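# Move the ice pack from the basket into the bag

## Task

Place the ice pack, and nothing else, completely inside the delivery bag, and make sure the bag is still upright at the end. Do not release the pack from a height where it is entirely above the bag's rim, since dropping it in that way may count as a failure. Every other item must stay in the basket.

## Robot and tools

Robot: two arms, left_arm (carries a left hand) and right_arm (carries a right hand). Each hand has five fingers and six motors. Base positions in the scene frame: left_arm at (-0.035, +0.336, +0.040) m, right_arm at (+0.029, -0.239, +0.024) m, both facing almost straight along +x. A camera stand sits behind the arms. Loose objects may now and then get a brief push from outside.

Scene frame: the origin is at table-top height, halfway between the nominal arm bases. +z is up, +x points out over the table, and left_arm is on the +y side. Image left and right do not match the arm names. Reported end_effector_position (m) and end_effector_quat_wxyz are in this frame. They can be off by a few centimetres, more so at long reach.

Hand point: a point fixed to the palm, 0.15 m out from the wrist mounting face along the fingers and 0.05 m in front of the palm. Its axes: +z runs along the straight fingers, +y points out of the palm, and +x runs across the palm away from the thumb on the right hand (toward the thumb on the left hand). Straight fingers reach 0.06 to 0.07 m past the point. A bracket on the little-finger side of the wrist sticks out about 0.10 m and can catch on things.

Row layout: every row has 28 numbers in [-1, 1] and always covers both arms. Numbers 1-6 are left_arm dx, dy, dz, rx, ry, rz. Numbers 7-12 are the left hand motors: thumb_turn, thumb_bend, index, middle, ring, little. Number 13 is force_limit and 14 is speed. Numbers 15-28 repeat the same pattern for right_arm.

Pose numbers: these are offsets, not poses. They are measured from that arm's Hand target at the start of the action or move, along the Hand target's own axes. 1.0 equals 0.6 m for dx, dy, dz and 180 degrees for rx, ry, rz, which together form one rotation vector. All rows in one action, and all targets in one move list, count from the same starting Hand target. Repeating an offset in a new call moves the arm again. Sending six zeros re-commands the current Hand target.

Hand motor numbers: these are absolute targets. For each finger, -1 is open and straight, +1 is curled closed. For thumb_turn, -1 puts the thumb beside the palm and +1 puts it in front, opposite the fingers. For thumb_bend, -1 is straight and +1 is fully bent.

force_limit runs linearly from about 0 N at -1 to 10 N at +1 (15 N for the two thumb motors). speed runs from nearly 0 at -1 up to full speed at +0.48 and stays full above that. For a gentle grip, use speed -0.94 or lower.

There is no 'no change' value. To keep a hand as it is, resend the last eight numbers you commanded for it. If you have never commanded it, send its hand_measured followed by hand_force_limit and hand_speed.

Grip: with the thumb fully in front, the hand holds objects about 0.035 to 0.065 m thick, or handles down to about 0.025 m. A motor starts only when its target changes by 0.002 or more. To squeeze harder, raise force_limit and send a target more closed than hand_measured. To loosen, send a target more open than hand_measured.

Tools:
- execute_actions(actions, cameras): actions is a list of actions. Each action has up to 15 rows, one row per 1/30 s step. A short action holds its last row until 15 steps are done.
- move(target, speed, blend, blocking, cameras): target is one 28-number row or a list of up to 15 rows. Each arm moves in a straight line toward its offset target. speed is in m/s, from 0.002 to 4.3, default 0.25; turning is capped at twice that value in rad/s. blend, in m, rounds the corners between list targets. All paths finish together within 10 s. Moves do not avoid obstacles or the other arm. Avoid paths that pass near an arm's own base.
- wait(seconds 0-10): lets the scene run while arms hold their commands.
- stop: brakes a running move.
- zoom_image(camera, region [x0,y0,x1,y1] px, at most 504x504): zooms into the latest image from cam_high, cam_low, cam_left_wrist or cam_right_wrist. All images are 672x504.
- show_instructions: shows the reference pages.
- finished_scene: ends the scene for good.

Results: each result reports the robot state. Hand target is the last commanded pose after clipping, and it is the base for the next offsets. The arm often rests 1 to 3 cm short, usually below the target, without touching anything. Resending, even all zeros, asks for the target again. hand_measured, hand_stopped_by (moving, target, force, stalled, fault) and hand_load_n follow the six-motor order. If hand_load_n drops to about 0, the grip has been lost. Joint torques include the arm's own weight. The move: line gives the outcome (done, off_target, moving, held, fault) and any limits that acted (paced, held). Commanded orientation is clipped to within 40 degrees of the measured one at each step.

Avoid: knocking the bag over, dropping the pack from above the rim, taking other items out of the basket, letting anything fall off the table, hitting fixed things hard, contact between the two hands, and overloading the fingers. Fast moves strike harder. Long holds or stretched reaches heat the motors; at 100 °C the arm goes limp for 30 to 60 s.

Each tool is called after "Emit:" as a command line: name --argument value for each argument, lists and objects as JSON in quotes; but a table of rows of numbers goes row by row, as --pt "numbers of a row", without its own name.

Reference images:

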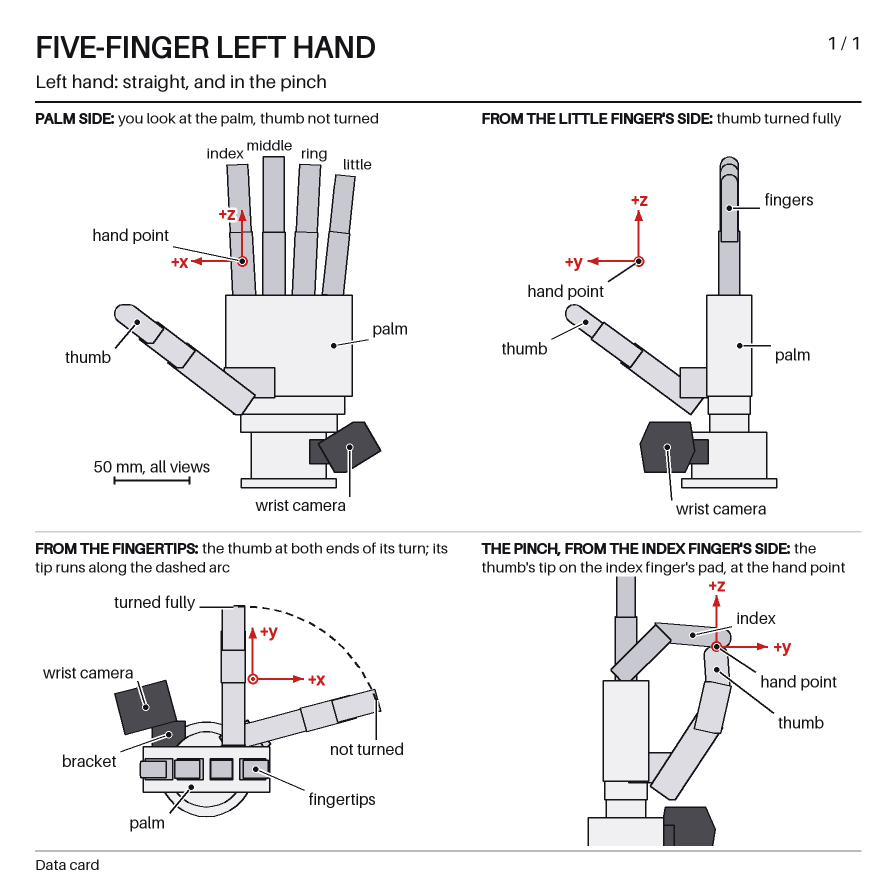

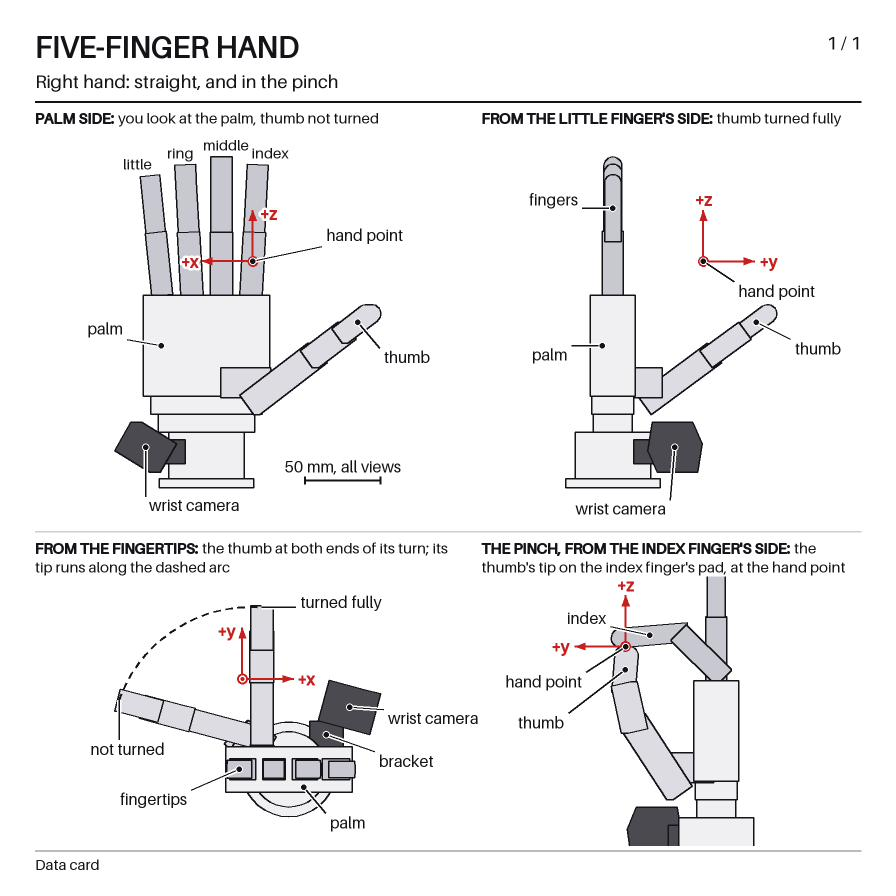

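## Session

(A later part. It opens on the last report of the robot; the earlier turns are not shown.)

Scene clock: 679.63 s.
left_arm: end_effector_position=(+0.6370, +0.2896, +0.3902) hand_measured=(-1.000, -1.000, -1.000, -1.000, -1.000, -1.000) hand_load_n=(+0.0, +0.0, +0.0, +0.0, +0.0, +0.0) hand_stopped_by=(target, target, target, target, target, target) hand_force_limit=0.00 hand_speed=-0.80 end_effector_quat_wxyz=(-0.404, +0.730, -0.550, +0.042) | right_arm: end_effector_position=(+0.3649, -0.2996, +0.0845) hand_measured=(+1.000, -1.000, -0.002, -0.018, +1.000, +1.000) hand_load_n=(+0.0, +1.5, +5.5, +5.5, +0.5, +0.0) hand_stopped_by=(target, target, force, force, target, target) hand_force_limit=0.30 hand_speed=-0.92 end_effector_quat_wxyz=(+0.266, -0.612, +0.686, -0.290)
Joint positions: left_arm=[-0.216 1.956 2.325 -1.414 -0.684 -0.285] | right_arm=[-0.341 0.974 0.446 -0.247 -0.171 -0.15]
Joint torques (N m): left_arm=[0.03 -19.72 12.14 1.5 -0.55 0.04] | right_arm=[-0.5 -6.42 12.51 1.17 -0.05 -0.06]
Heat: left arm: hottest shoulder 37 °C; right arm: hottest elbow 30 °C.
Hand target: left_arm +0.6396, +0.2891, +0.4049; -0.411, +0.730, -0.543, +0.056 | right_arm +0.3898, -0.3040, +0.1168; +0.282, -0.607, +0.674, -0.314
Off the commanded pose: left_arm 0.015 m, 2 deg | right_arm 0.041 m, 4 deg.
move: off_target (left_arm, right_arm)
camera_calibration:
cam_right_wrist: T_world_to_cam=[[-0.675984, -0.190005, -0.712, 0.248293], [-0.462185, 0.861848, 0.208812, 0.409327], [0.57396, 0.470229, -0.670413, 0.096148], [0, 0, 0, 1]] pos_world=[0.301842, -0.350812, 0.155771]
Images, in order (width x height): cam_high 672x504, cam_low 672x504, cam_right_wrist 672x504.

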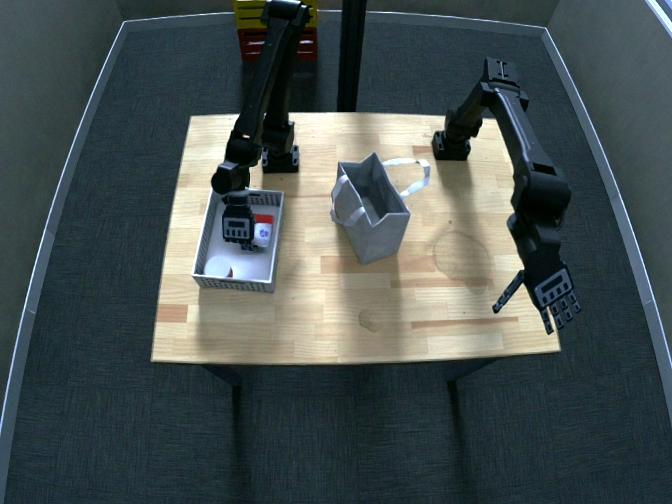

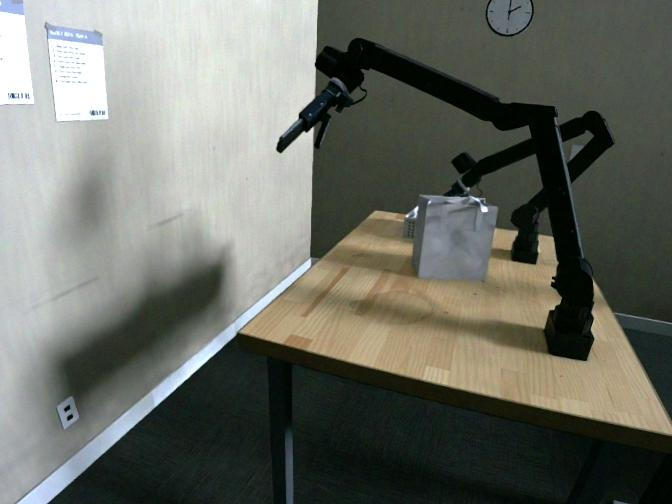

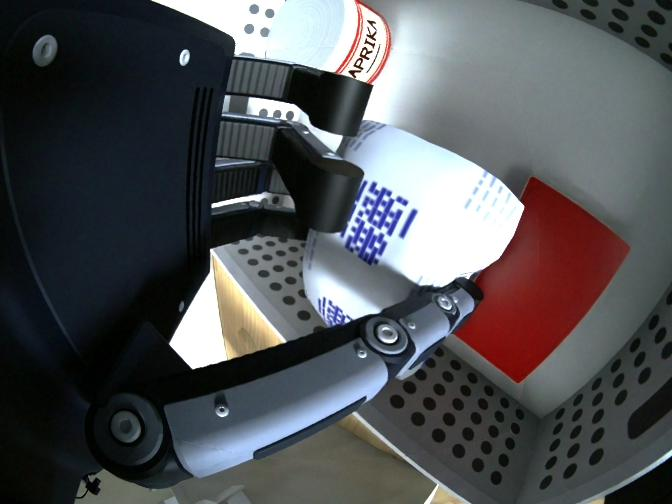

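Emit:
move --pt "0 0 0 0 0 0 -1 -1 -1 -1 -1 -1 0 -0.8 -0.0006 0.0972 0.0887 0 0 0 1 -1 0.3 0.3 1 1 0.3 -0.92" --pt "0 0 0 0 0 0 -1 -1 -1 -1 -1 -1 0 -0.8 -0.0006 0.0972 0.0887 0 0 0 1 -1 -0.5 -0.5 1 1 0.3 -0.7" --speed 0.05 --cameras '["cam_high","cam_right_wrist"]'

Emit:
zoom_image --camera "cam_high" --region '[185, 180, 305, 300]'

Scene clock: 747.67 s.
left_arm: end_effector_position=(+0.6370, +0.2896, +0.3902) hand_measured=(-1.000, -1.000, -1.000, -1.000, -1.000, -1.000) hand_load_n=(+0.0, +0.0, +0.0, +0.0, +0.0, +0.0) hand_stopped_by=(target, target, target, target, target, target) hand_force_limit=0.00 hand_speed=-0.80 end_effector_quat_wxyz=(-0.404, +0.730, -0.550, +0.042) | right_arm: end_effector_position=(+0.3920, -0.3079, +0.0404) hand_measured=(+1.000, -1.000, -0.500, -0.500, +1.000, +1.000) hand_load_n=(+0.0, +0.0, +0.0, +0.0, +0.0, +0.0) hand_stopped_by=(target, target, target, target, target, target) hand_force_limit=0.30 hand_speed=-0.70 end_effector_quat_wxyz=(+0.280, -0.606, +0.675, -0.315)
Joint positions: left_arm=[-0.216 1.956 2.325 -1.414 -0.684 -0.285] | right_arm=[-0.337 1.178 0.391 0.075 -0.168 -0.147]
Joint torques (N m): left_arm=[0.03 -19.72 12.15 1.51 -0.55 0.04] | right_arm=[-0.56 -5.48 6.89 2.35 -0.03 -0.09]
Heat: left arm: hottest shoulder 37 °C; right arm: hottest elbow 33 °C.
Hand target: left_arm +0.6396, +0.2891, +0.4049; -0.411, +0.730, -0.543, +0.056 | right_arm +0.3932, -0.3041, +0.0381; +0.282, -0.606, +0.674, -0.314
Off the commanded pose: left_arm 0.015 m, 2 deg | right_arm 0.005 m, 0 deg.
move: off_target (left_arm)
camera_calibration:
cam_right_wrist: T_world_to_cam=[[-0.632614, -0.204655, -0.746938, 0.213519], [-0.473155, 0.865665, 0.163549, 0.445406], [0.613127, 0.456881, -0.644465, 0.0344278], [0, 0, 0, 1]] pos_world=[0.324712, -0.357604, 0.108827]
Images, in order (width x height): cam_high 672x504, cam_right_wrist 672x504.

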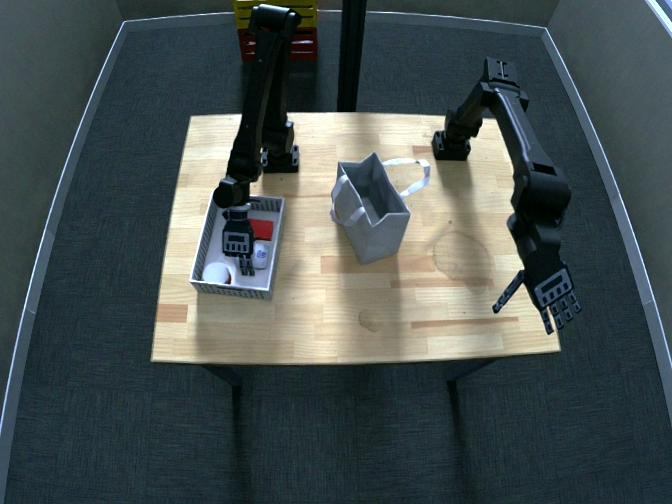

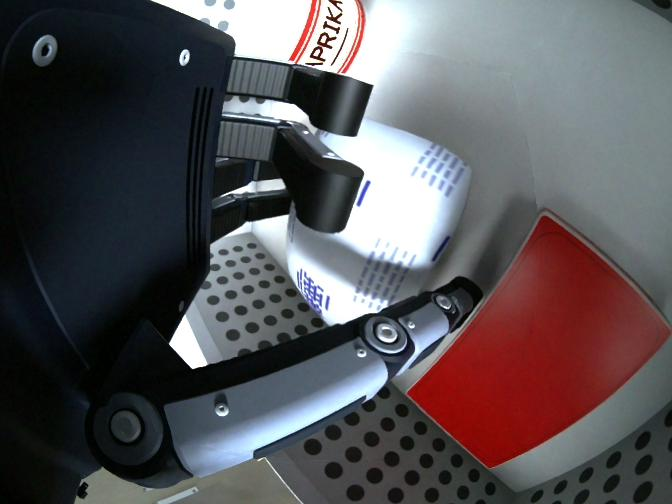

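Scaled by 4.200 from the camera's 672x504 image, which has a finer 960x720 frame.

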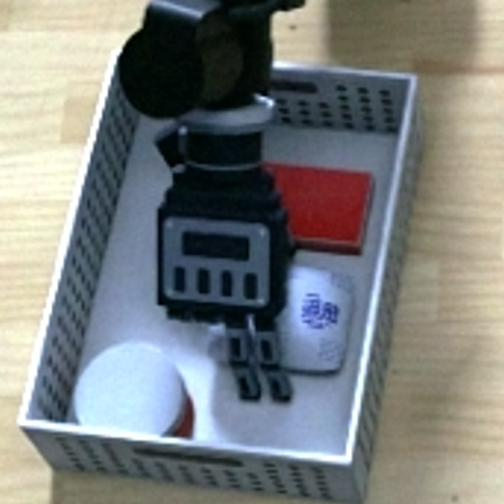

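Emit:
zoom_image --camera "cam_high" --region '[225, 235, 280, 290]'

Scaled by 9.164 from the camera's 672x504 image, which has a finer 960x720 frame.

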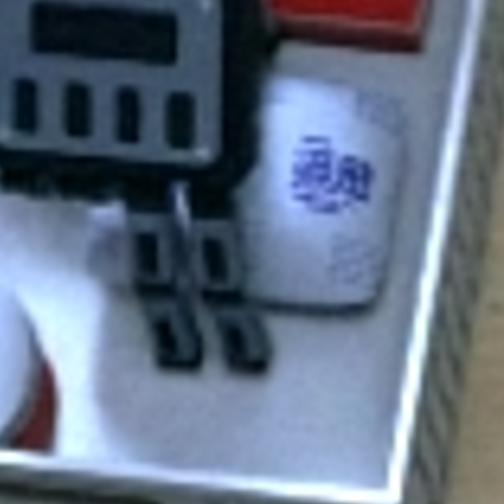

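Emit:
move --pt "0 0 0 0 0 0 -1 -1 -1 -1 -1 -1 0 -0.8 0.0005 -0.0885 -0.0812 0 0 0 1 -1 -0.5 -0.5 1 1 0.3 -0.7" --pt "0 0 0 0 0 0 -1 -1 -1 -1 -1 -1 0 -0.8 -0.0415 -0.0955 -0.0858 0 0 0 1 -1 -0.5 -0.5 -0.5 1 0.3 -0.1" --speed '[0.05,0.08]' --cameras '["cam_high","cam_right_wrist"]'

Emit:
zoom_image --camera "cam_high" --region '[195, 210, 285, 300]'

Emit:
zoom_image --camera "cam_right_wrist" --region '[260, 60, 500, 300]'

Scene clock: 776.73 s.
left_arm: end_effector_position=(+0.6370, +0.2896, +0.3902) hand_measured=(-1.000, -1.000, -1.000, -1.000, -1.000, -1.000) hand_load_n=(-0.5, +0.0, +0.0, +0.0, +0.0, +0.0) hand_stopped_by=(target, target, target, target, target, target) hand_force_limit=0.00 hand_speed=-0.80 end_effector_quat_wxyz=(-0.404, +0.730, -0.550, +0.042) | right_arm: end_effector_position=(+0.3730, -0.2768, +0.0884) hand_measured=(+1.000, -1.000, -0.500, -0.500, -0.500, +1.000) hand_load_n=(+0.0, +0.0, +0.0, +0.0, +0.0, +0.0) hand_stopped_by=(target, target, target, target, target, target) hand_force_limit=0.30 hand_speed=-0.10 end_effector_quat_wxyz=(+0.269, -0.613, +0.681, -0.297)
Joint positions: left_arm=[-0.216 1.956 2.325 -1.414 -0.684 -0.285] | right_arm=[-0.241 0.961 0.443 -0.233 -0.098 -0.088]
Joint torques (N m): left_arm=[0.09 -19.78 12.14 1.5 -0.55 0.04] | right_arm=[-0.97 -5.66 12.03 0.99 0.1 -0.09]
Heat: left arm: hottest shoulder 37 °C; right arm: hottest elbow 32 °C.
Hand target: left_arm +0.6396, +0.2891, +0.4049; -0.411, +0.730, -0.543, +0.056 | right_arm +0.3932, -0.2790, +0.1150; +0.282, -0.606, +0.674, -0.314
Off the commanded pose: left_arm 0.015 m, 2 deg | right_arm 0.034 m, 3 deg.
move: off_target (left_arm, right_arm); target 2's new numbers were sent with right_arm's hand 0.034 m and 3 deg from that target
camera_calibration:
cam_right_wrist: T_world_to_cam=[[-0.665034, -0.2002, -0.719478, 0.25458], [-0.469213, 0.861516, 0.193984, 0.396401], [0.581006, 0.466595, -0.666874, 0.07952], [0, 0, 0, 1]] pos_world=[0.309099, -0.327642, 0.159299]
Images, in order (width x height): cam_high 672x504, cam_right_wrist 672x504.

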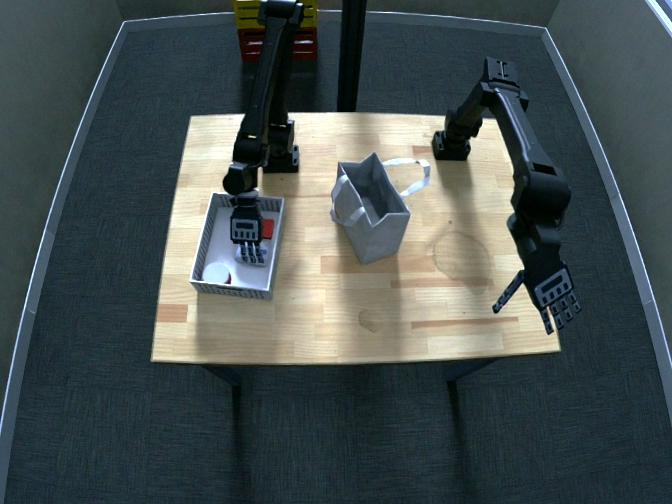

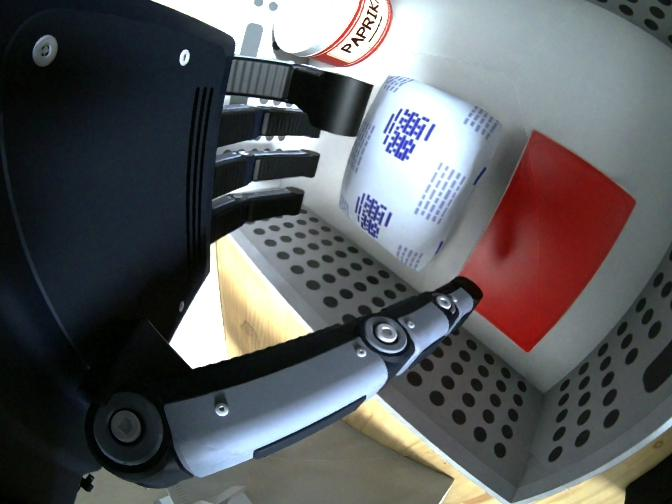

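Scaled by 5.600 from the camera's 672x504 image, which has a finer 960x720 frame.

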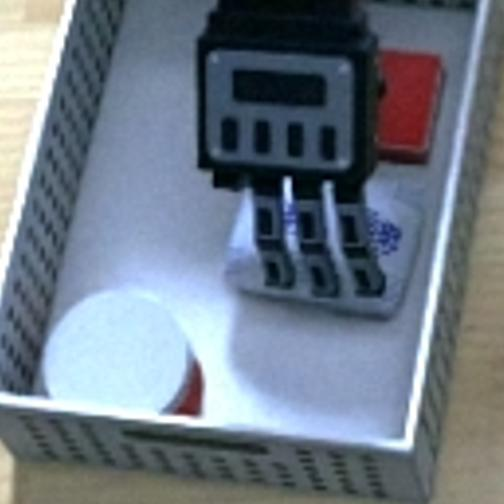

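Scaled by 2.100 from the camera's 672x504 image, which has a finer 960x720 frame.

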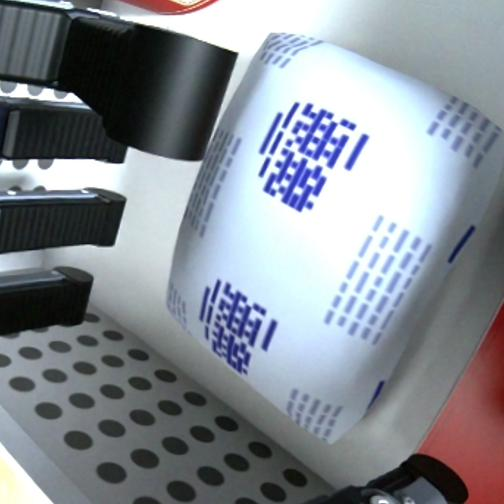

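Emit:
move --target '[0,0,0,0,0,0,-1,-1,-1,-1,-1,-1,0,-0.8,0.0122,0.0287,0.0308,0,0.017,0.0143,1,-1,-0.5,-0.5,-0.5,1,0.3,-0.1]' --speed 0.05 --cameras '["cam_high","cam_right_wrist"]'

Emit:
zoom_image --camera "cam_high" --region '[195, 210, 285, 300]'

Emit:
zoom_image --camera "cam_right_wrist" --region '[260, 60, 500, 300]'

Scene clock: 812.40 s.
left_arm: end_effector_position=(+0.6370, +0.2896, +0.3902) hand_measured=(-1.000, -1.000, -1.000, -1.000, -1.000, -1.000) hand_load_n=(+0.0, -0.5, +0.0, +0.0, +0.0, +0.0) hand_stopped_by=(target, target, target, target, target, target) hand_force_limit=0.00 hand_speed=-0.80 end_effector_quat_wxyz=(-0.404, +0.730, -0.550, +0.042) | right_arm: end_effector_position=(+0.3867, -0.2881, +0.0844) hand_measured=(+1.000, -1.000, -0.500, -0.500, -0.500, +1.000) hand_load_n=(+0.0, +0.0, +0.0, +0.0, +0.0, +0.0) hand_stopped_by=(target, target, target, target, target, target) hand_force_limit=0.30 hand_speed=-0.10 end_effector_quat_wxyz=(+0.264, -0.586, +0.698, -0.317)
Joint positions: left_arm=[-0.216 1.956 2.325 -1.414 -0.684 -0.285] | right_arm=[-0.241 1.007 0.443 -0.159 -0.044 -0.042]
Joint torques (N m): left_arm=[0.09 -19.78 12.15 1.47 -0.55 0.04] | right_arm=[-0.79 -5.19 8.8 2.4 0.11 -0.06]
Heat: left arm: hottest shoulder 38 °C; right arm: hottest elbow 35 °C.
Hand target: left_arm +0.6396, +0.2891, +0.4049; -0.411, +0.730, -0.543, +0.056 | right_arm +0.3954, -0.2866, +0.0898; +0.271, -0.583, +0.694, -0.324
Off the commanded pose: left_arm 0.015 m, 2 deg | right_arm 0.010 m, 1 deg.
move: off_target (left_arm)
camera_calibration:
cam_right_wrist: T_world_to_cam=[[-0.660482, -0.159719, -0.733658, 0.26966], [-0.41117, 0.89452, 0.175421, 0.401969], [0.628254, 0.41752, -0.656486, 0.0407279], [0, 0, 0, 1]] pos_world=[0.317796, -0.333504, 0.154062]
Images, in order (width x height): cam_high 672x504, cam_right_wrist 672x504.

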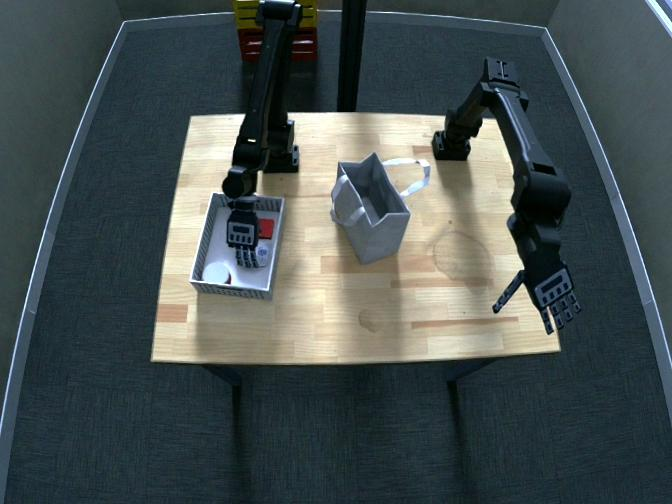

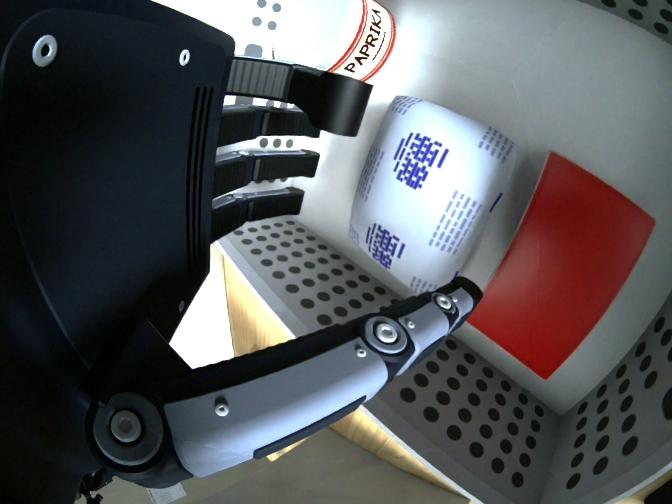

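Scaled by 5.600 from the camera's 672x504 image, which has a finer 960x720 frame.

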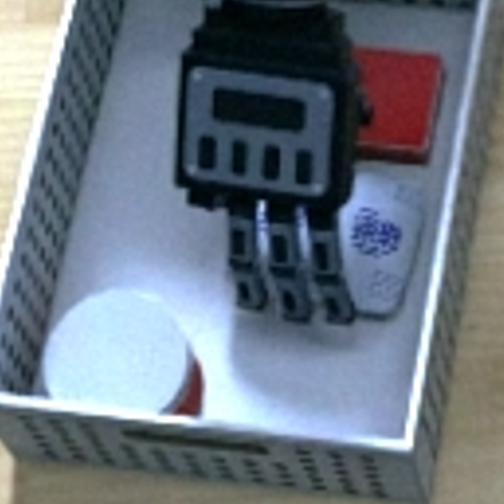

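Scaled by 2.100 from the camera's 672x504 image, which has a finer 960x720 frame.

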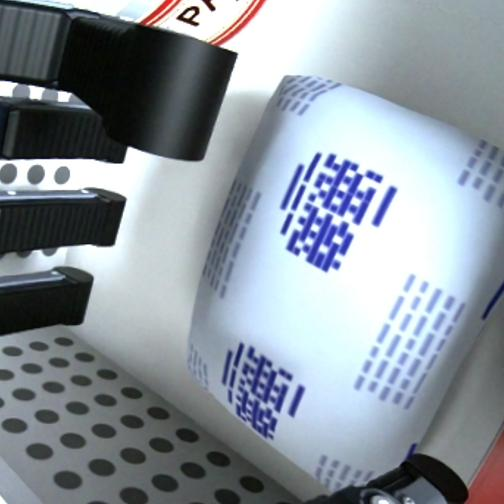

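Emit:
move --target '[0,0,0,0,0,0,-1,-1,-1,-1,-1,-1,0,-0.8,-0.0107,0.0435,0.0387,0,0,0,1,-1,-0.5,-0.5,-0.5,1,0.3,-0.1]' --speed 0.03 --cameras '["cam_high","cam_right_wrist"]'

Emit:
zoom_image --camera "cam_high" --region '[195, 210, 285, 300]'

Emit:
zoom_image --camera "cam_right_wrist" --region '[260, 90, 500, 330]'

Scene clock: 825.20 s.
left_arm: end_effector_position=(+0.6370, +0.2896, +0.3902) hand_measured=(-1.000, -1.000, -1.000, -1.000, -1.000, -1.000) hand_load_n=(+0.0, +0.0, +0.0, +0.0, +0.0, +0.0) hand_stopped_by=(target, target, target, target, target, target) hand_force_limit=0.00 hand_speed=-0.80 end_effector_quat_wxyz=(-0.404, +0.730, -0.550, +0.042) | right_arm: end_effector_position=(+0.3939, -0.2837, +0.0547) hand_measured=(+1.000, -1.000, -0.500, -0.500, -0.500, +1.000) hand_load_n=(+0.0, +0.0, +0.0, +0.0, +0.0, +0.0) hand_stopped_by=(target, target, target, target, target, target) hand_force_limit=0.30 hand_speed=-0.10 end_effector_quat_wxyz=(+0.266, -0.584, +0.696, -0.321)
Joint positions: left_arm=[-0.216 1.956 2.325 -1.414 -0.684 -0.285] | right_arm=[-0.218 1.106 0.399 -0.003 -0.024 -0.026]
Joint torques (N m): left_arm=[0.09 -19.72 12.16 1.5 -0.55 0.04] | right_arm=[-1.08 -5.48 7.34 2.45 0.11 -0.05]
Heat: left arm: hottest shoulder 38 °C; right arm: hottest elbow 34 °C.
Hand target: left_arm +0.6396, +0.2891, +0.4049; -0.411, +0.730, -0.543, +0.056 | right_arm +0.3976, -0.2804, +0.0551; +0.271, -0.583, +0.694, -0.324
Off the commanded pose: left_arm 0.015 m, 2 deg | right_arm 0.005 m, 1 deg.
move: off_target (left_arm)
camera_calibration:
cam_right_wrist: T_world_to_cam=[[-0.652634, -0.1607, -0.740435, 0.250369], [-0.411696, 0.895608, 0.168499, 0.407086], [0.636062, 0.414803, -0.650664, 0.0107672], [0, 0, 0, 1]] pos_world=[0.324147, -0.328821, 0.123794]
Images, in order (width x height): cam_high 672x504, cam_right_wrist 672x504.

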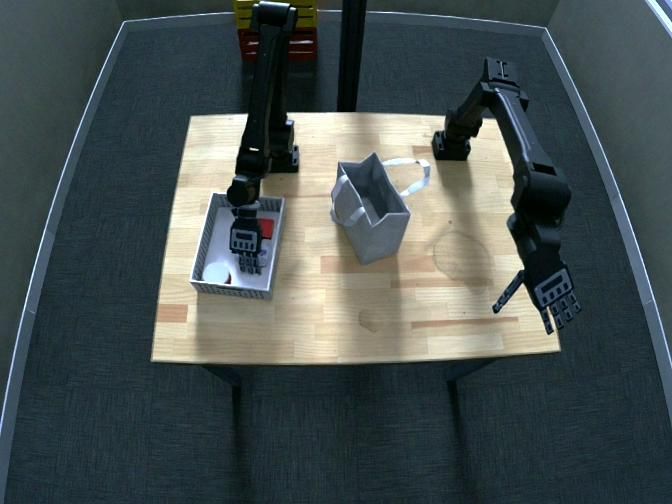

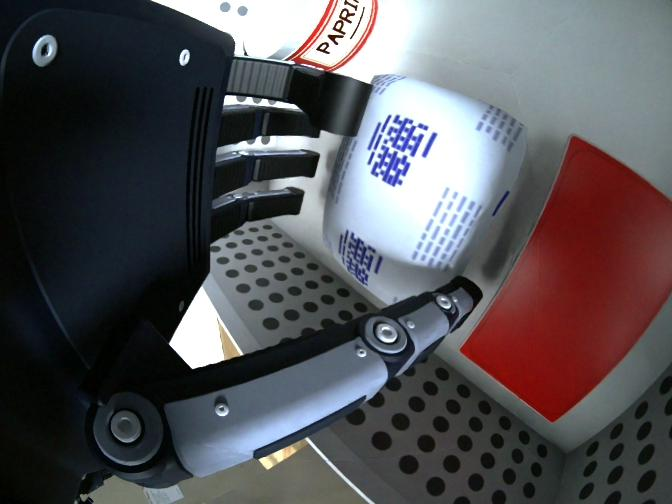

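Scaled by 5.600 from the camera's 672x504 image, which has a finer 960x720 frame.

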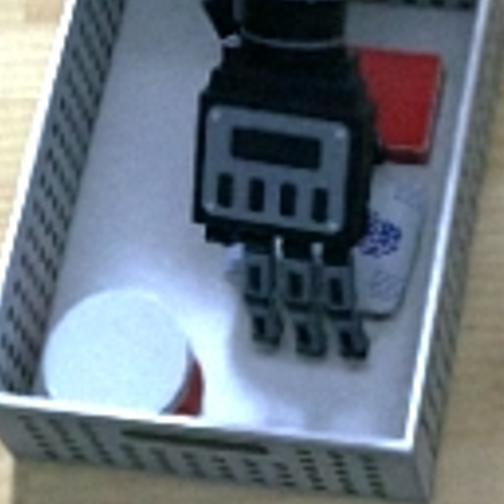

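Scaled by 2.100 from the camera's 672x504 image, which has a finer 960x720 frame.

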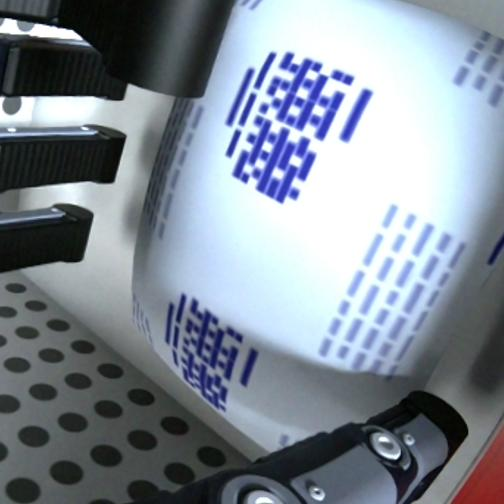

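Emit:
move --target '[0,0,0,0,0,0,-1,-1,-1,-1,-1,-1,0,-0.8,0,0.0205,0.0172,0,0,0,1,-1,-0.5,-0.5,-0.5,1,0.3,-0.1]' --speed 0.03 --cameras '["cam_high","cam_right_wrist"]'

Scene clock: 848.13 s.
left_arm: end_effector_position=(+0.6370, +0.2896, +0.3902) hand_measured=(-1.000, -1.000, -1.000, -1.000, -1.000, -1.000) hand_load_n=(+0.0, +0.0, +0.0, +0.0, +0.0, +0.0) hand_stopped_by=(target, target, target, target, target, target) hand_force_limit=0.00 hand_speed=-0.80 end_effector_quat_wxyz=(-0.404, +0.730, -0.550, +0.042) | right_arm: end_effector_position=(+0.3953, -0.2839, +0.0407) hand_measured=(+1.000, -1.000, -0.500, -0.500, -0.500, +1.000) hand_load_n=(+0.0, +0.0, +0.0, -0.5, +0.0, +0.0) hand_stopped_by=(target, target, target, target, target, target) hand_force_limit=0.30 hand_speed=-0.10 end_effector_quat_wxyz=(+0.268, -0.583, +0.696, -0.323)
Joint positions: left_arm=[-0.216 1.956 2.325 -1.414 -0.684 -0.285] | right_arm=[-0.218 1.156 0.378 0.073 -0.024 -0.025]
Joint torques (N m): left_arm=[0.09 -19.72 12.18 1.5 -0.55 0.04] | right_arm=[-0.03 -5.83 6.75 2.48 0.1 -0.11]
Heat: left arm: hottest shoulder 38 °C; right arm: hottest elbow 32 °C.
Hand target: left_arm +0.6396, +0.2891, +0.4049; -0.411, +0.730, -0.543, +0.056 | right_arm +0.3975, -0.2804, +0.0389; +0.271, -0.583, +0.694, -0.324
Off the commanded pose: left_arm 0.015 m, 2 deg | right_arm 0.004 m, 0 deg.
move: off_target (left_arm)
camera_calibration:
cam_right_wrist: T_world_to_cam=[[-0.648833, -0.16079, -0.743748, 0.239452], [-0.412109, 0.895917, 0.165829, 0.410642], [0.639673, 0.414101, -0.647564, -0.000902826], [0, 0, 0, 1]] pos_world=[0.325171, -0.329026, 0.109411]
Images, in order (width x height): cam_high 672x504, cam_right_wrist 672x504.

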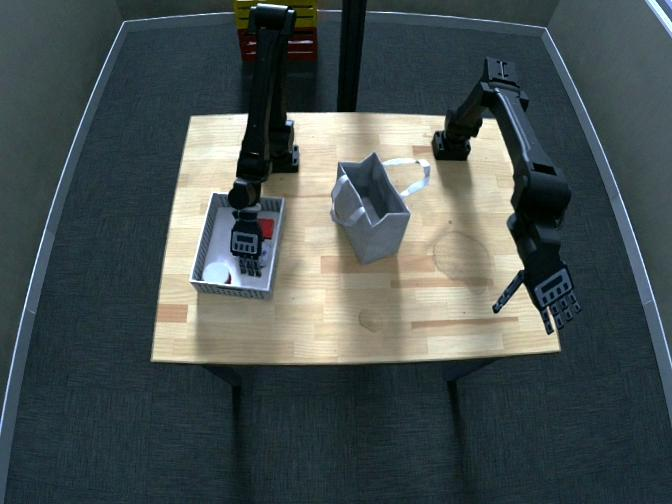

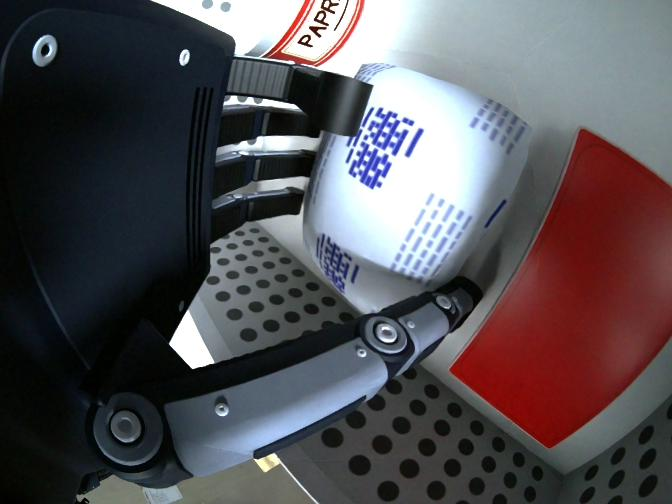

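Emit:
move --target '[0,0,0,0,0,0,-1,-1,-1,-1,-1,-1,0,-0.8,0,0,0,0,0,0,1,-1,0.3,0.3,-0.12,1,0.3,-0.92]' --speed 0.03 --cameras '["cam_high","cam_right_wrist"]'

Scene clock: 855.67 s.
left_arm: end_effector_position=(+0.6370, +0.2896, +0.3902) hand_measured=(-1.000, -1.000, -1.000, -1.000, -1.000, -1.000) hand_load_n=(+0.0, +0.0, +0.0, +0.0, +0.0, +0.0) hand_stopped_by=(target, target, target, target, target, target) hand_force_limit=0.00 hand_speed=-0.80 end_effector_quat_wxyz=(-0.404, +0.730, -0.550, +0.042) | right_arm: end_effector_position=(+0.3969, -0.2844, +0.0412) hand_measured=(+1.000, -1.000, +0.006, -0.010, -0.120, +1.000) hand_load_n=(-0.5, +1.5, +6.0, +5.0, +0.0, +0.0) hand_stopped_by=(target, target, force, force, target, target) hand_force_limit=0.30 hand_speed=-0.92 end_effector_quat_wxyz=(+0.269, -0.582, +0.695, -0.325)
Joint positions: left_arm=[-0.216 1.956 2.325 -1.414 -0.684 -0.285] | right_arm=[-0.218 1.159 0.378 0.081 -0.024 -0.025]
Joint torques (N m): left_arm=[0.15 -19.78 12.14 1.5 -0.55 0.05] | right_arm=[-0.67 -6.07 6.71 2.22 0.12 -0.09]
Heat: left arm: hottest shoulder 38 °C; right arm: hottest elbow 31 °C.
Hand target: left_arm +0.6396, +0.2891, +0.4049; -0.411, +0.730, -0.543, +0.056 | right_arm +0.3976, -0.2804, +0.0389; +0.271, -0.583, +0.694, -0.324
Off the commanded pose: left_arm 0.015 m, 2 deg | right_arm 0.005 m, 0 deg.
move: off_target (left_arm)
camera_calibration:
cam_right_wrist: T_world_to_cam=[[-0.644505, -0.160977, -0.747462, 0.239246], [-0.412175, 0.896529, 0.162321, 0.411865], [0.643991, 0.412702, -0.644168, -0.00363842], [0, 0, 0, 1]] pos_world=[0.326299, -0.329234, 0.109629]
Images, in order (width x height): cam_high 672x504, cam_right_wrist 672x504.

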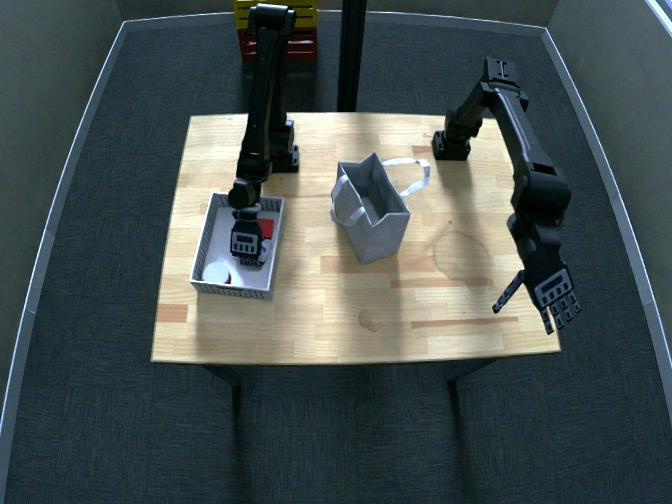

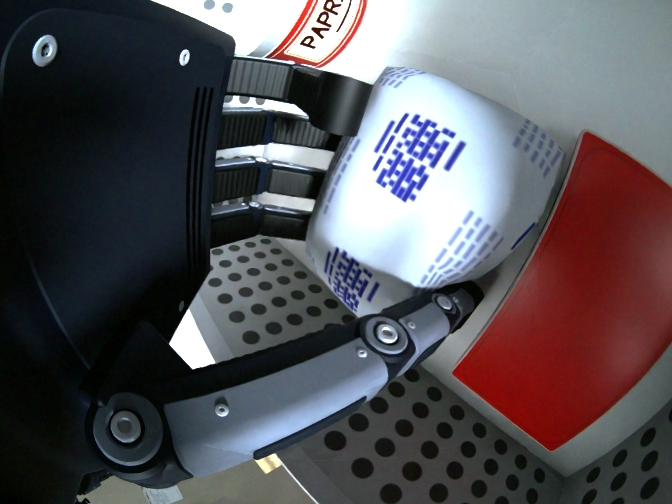

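Emit:
move --target '[0,0,0,0,0,0,-1,-1,-1,-1,-1,-1,0,-0.8,0,0,0,0,0,0,1,-1,0.3,0.3,0.05,1,-0.6,-0.92]' --speed 0.03

Emit:
move --target '[0,0,0,0,0,0,-1,-1,-1,-1,-1,-1,0,-0.8,0,-0.1021,-0.0857,0,0,0,1,-1,0.3,0.3,0.05,1,-0.6,-0.92]' --speed 0.05 --cameras '["cam_high","cam_right_wrist"]'

Emit:
zoom_image --camera "cam_high" --region '[195, 200, 285, 290]'

Scene clock: 867.07 s.
left_arm: end_effector_position=(+0.6370, +0.2896, +0.3902) hand_measured=(-1.000, -1.000, -1.000, -1.000, -1.000, -1.000) hand_load_n=(+0.0, +0.0, +0.0, +0.0, +0.0, +0.0) hand_stopped_by=(target, target, target, target, target, target) hand_force_limit=0.00 hand_speed=-0.80 end_effector_quat_wxyz=(-0.404, +0.730, -0.550, +0.042) | right_arm: end_effector_position=(+0.3949, -0.2839, +0.0389) hand_measured=(+1.000, -1.000, +0.008, -0.008, +0.050, +1.000) hand_load_n=(+1.0, +0.5, +0.0, +0.0, +1.0, +0.0) hand_stopped_by=(target, target, force, force, target, target) hand_force_limit=-0.60 hand_speed=-0.92 end_effector_quat_wxyz=(+0.268, -0.583, +0.696, -0.323)
Joint positions: left_arm=[-0.216 1.956 2.325 -1.414 -0.684 -0.285] | right_arm=[-0.218 1.16 0.374 0.081 -0.024 -0.025]
Joint torques (N m): left_arm=[0.15 -19.72 12.16 1.51 -0.55 0.04] | right_arm=[-1.08 -6.12 7.1 2 0.13 -0.07]
Heat: left arm: hottest shoulder 38 °C; right arm: hottest elbow 30 °C.
Hand target: left_arm +0.6396, +0.2891, +0.4049; -0.411, +0.730, -0.543, +0.056 | right_arm +0.3975, -0.2804, +0.0389; +0.271, -0.583, +0.694, -0.324
Off the commanded pose: left_arm 0.015 m, 2 deg | right_arm 0.004 m, 0 deg.
move: off_target (left_arm)

Scene clock: 869.13 s.
left_arm: end_effector_position=(+0.6370, +0.2896, +0.3902) hand_measured=(-1.000, -1.000, -1.000, -1.000, -1.000, -1.000) hand_load_n=(+0.0, +0.0, +0.0, +0.0, +0.0, +0.0) hand_stopped_by=(target, target, target, target, target, target) hand_force_limit=0.00 hand_speed=-0.80 end_effector_quat_wxyz=(-0.404, +0.730, -0.550, +0.042) | right_arm: end_effector_position=(+0.3770, -0.2801, +0.0917) hand_measured=(+1.000, -1.000, +0.008, -0.008, +0.050, +1.000) hand_load_n=(+0.0, +0.0, +0.0, +0.0, +0.5, +0.0) hand_stopped_by=(target, target, force, force, target, target) hand_force_limit=-0.60 hand_speed=-0.92 end_effector_quat_wxyz=(+0.256, -0.588, +0.703, -0.308)
Joint positions: left_arm=[-0.216 1.956 2.325 -1.414 -0.684 -0.285] | right_arm=[-0.218 0.96 0.453 -0.24 -0.024 -0.025]
Joint torques (N m): left_arm=[0.09 -19.72 12.16 1.5 -0.55 0.05] | right_arm=[-0.15 -5.77 12.18 0.99 0.14 -0.12]
Heat: left arm: hottest shoulder 38 °C; right arm: hottest elbow 31 °C.
Hand target: left_arm +0.6396, +0.2891, +0.4049; -0.411, +0.730, -0.543, +0.056 | right_arm +0.3976, -0.2804, +0.1189; +0.271, -0.583, +0.694, -0.324
Off the commanded pose: left_arm 0.015 m, 2 deg | right_arm 0.034 m, 3 deg.
move: off_target (left_arm, right_arm)
camera_calibration:
cam_right_wrist: T_world_to_cam=[[-0.679225, -0.153453, -0.717708, 0.277274], [-0.403793, 0.894724, 0.190842, 0.385363], [0.612865, 0.41943, -0.669682, 0.0558927], [0, 0, 0, 1]] pos_world=[0.309684, -0.325688, 0.162889]
Images, in order (width x height): cam_high 672x504, cam_right_wrist 672x504.

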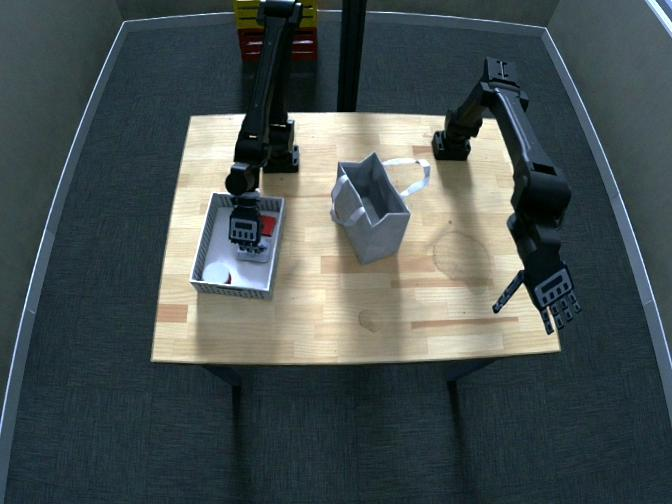

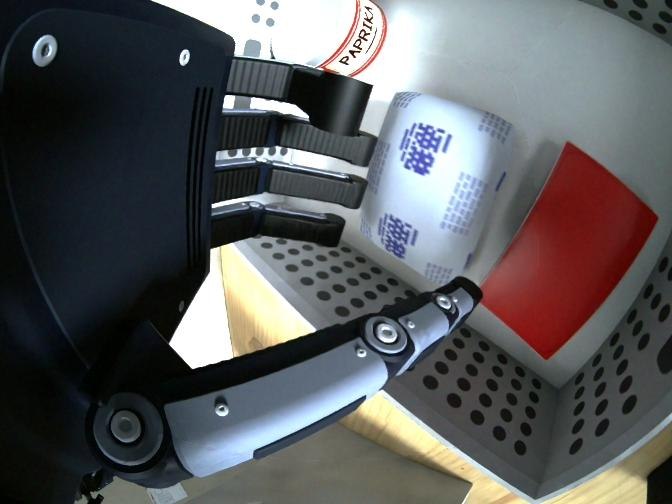

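Scaled by 5.600 from the camera's 672x504 image, which has a finer 960x720 frame.

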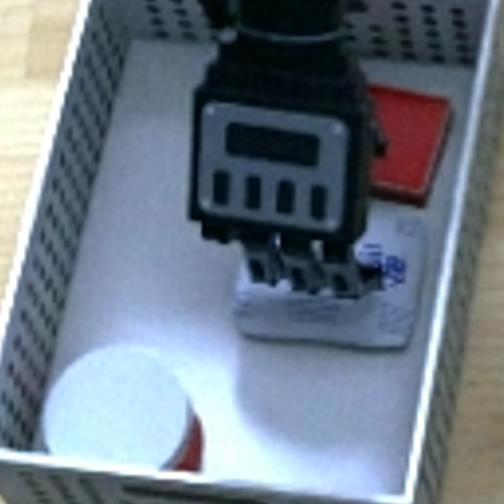

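Emit:
move --pt "0 0 0 0 0 0 -1 -1 -1 -1 -1 -1 0 -0.8 0.0305 0.0388 0.0028 0 -0.0213 -0.0179 1 -1 -0.5 -0.5 -0.5 1 0.3 -0.3" --pt "0 0 0 0 0 0 -1 -1 -1 -1 -1 -1 0 -0.8 0.0278 0.0895 0.046 0 -0.0213 -0.0179 1 -1 -0.5 -0.5 -0.5 1 0.3 -0.3" --speed 0.05 --cameras '["cam_high","cam_right_wrist"]'

Emit:
zoom_image --camera "cam_high" --region '[195, 200, 285, 290]'

Emit:
zoom_image --camera "cam_right_wrist" --region '[290, 60, 530, 300]'

Scene clock: 903.27 s.
left_arm: end_effector_position=(+0.6370, +0.2896, +0.3902) hand_measured=(-1.000, -1.000, -1.000, -1.000, -1.000, -1.000) hand_load_n=(+0.0, +0.0, +0.0, +0.0, +0.0, +0.0) hand_stopped_by=(target, target, target, target, target, target) hand_force_limit=0.00 hand_speed=-0.80 end_effector_quat_wxyz=(-0.404, +0.730, -0.550, +0.042) | right_arm: end_effector_position=(+0.3784, -0.2918, +0.0592) hand_measured=(+1.000, -1.000, -0.500, -0.500, -0.500, +1.000) hand_load_n=(+0.0, +0.0, +0.0, +0.0, +0.0, +0.0) hand_stopped_by=(target, target, target, target, target, target) hand_force_limit=0.30 hand_speed=-0.30 end_effector_quat_wxyz=(+0.283, -0.613, +0.671, -0.305)
Joint positions: left_arm=[-0.216 1.956 2.325 -1.414 -0.684 -0.285] | right_arm=[-0.307 1.062 0.39 -0.052 -0.166 -0.137]
Joint torques (N m): left_arm=[0.09 -19.72 12.15 1.48 -0.55 0.04] | right_arm=[-1.2 -5.54 7.47 2.15 -0.13 -0.14]
Heat: left arm: hottest shoulder 38 °C; right arm: hottest elbow 34 °C.
Hand target: left_arm +0.6396, +0.2891, +0.4049; -0.411, +0.730, -0.543, +0.056 | right_arm +0.3814, -0.2946, +0.0600; +0.285, -0.612, +0.668, -0.312
Off the commanded pose: left_arm 0.015 m, 2 deg | right_arm 0.004 m, 1 deg.
move: off_target (left_arm)
camera_calibration:
cam_right_wrist: T_world_to_cam=[[-0.636639, -0.210559, -0.74186, 0.221714], [-0.489988, 0.8533, 0.178302, 0.423947], [0.595485, 0.477016, -0.646415, 0.0602015], [0, 0, 0, 1]] pos_world=[0.313031, -0.343787, 0.127805]
Images, in order (width x height): cam_high 672x504, cam_right_wrist 672x504.

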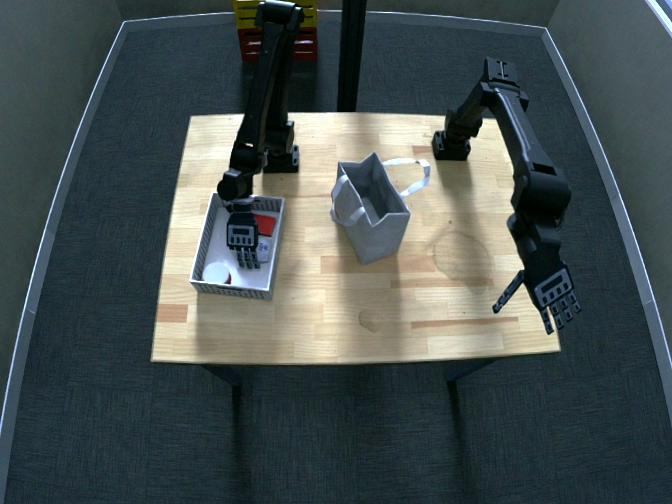

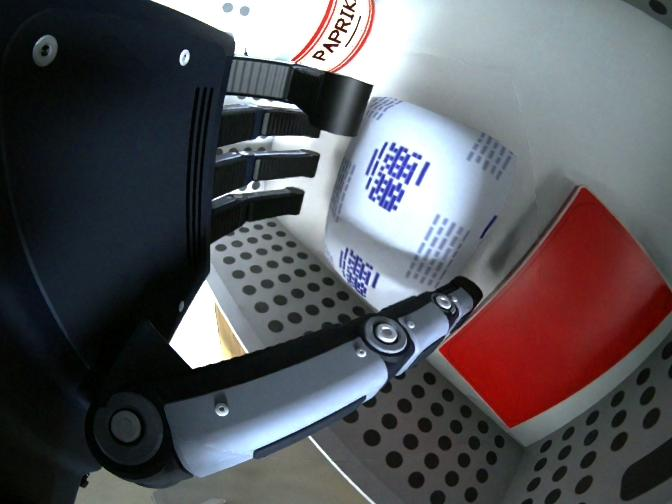

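Scaled by 5.600 from the camera's 672x504 image, which has a finer 960x720 frame.

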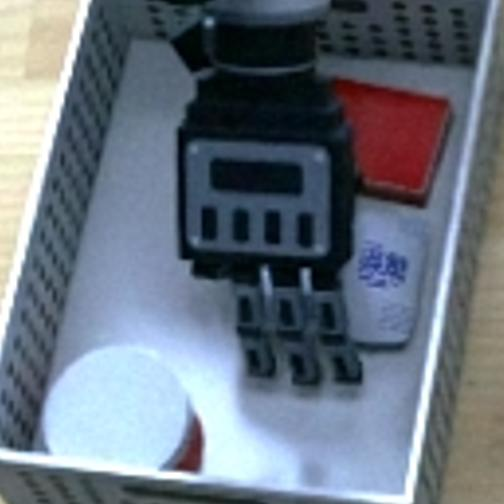

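Scaled by 2.100 from the camera's 672x504 image, which has a finer 960x720 frame.

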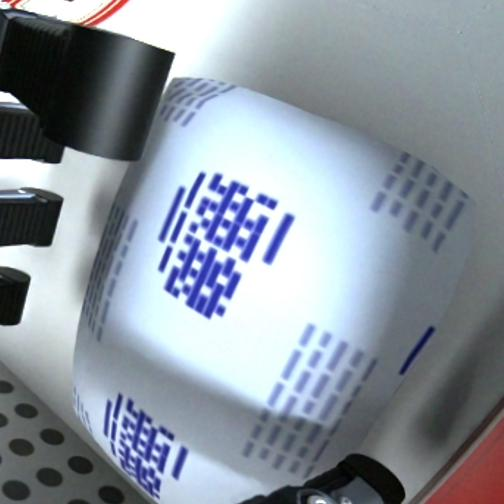

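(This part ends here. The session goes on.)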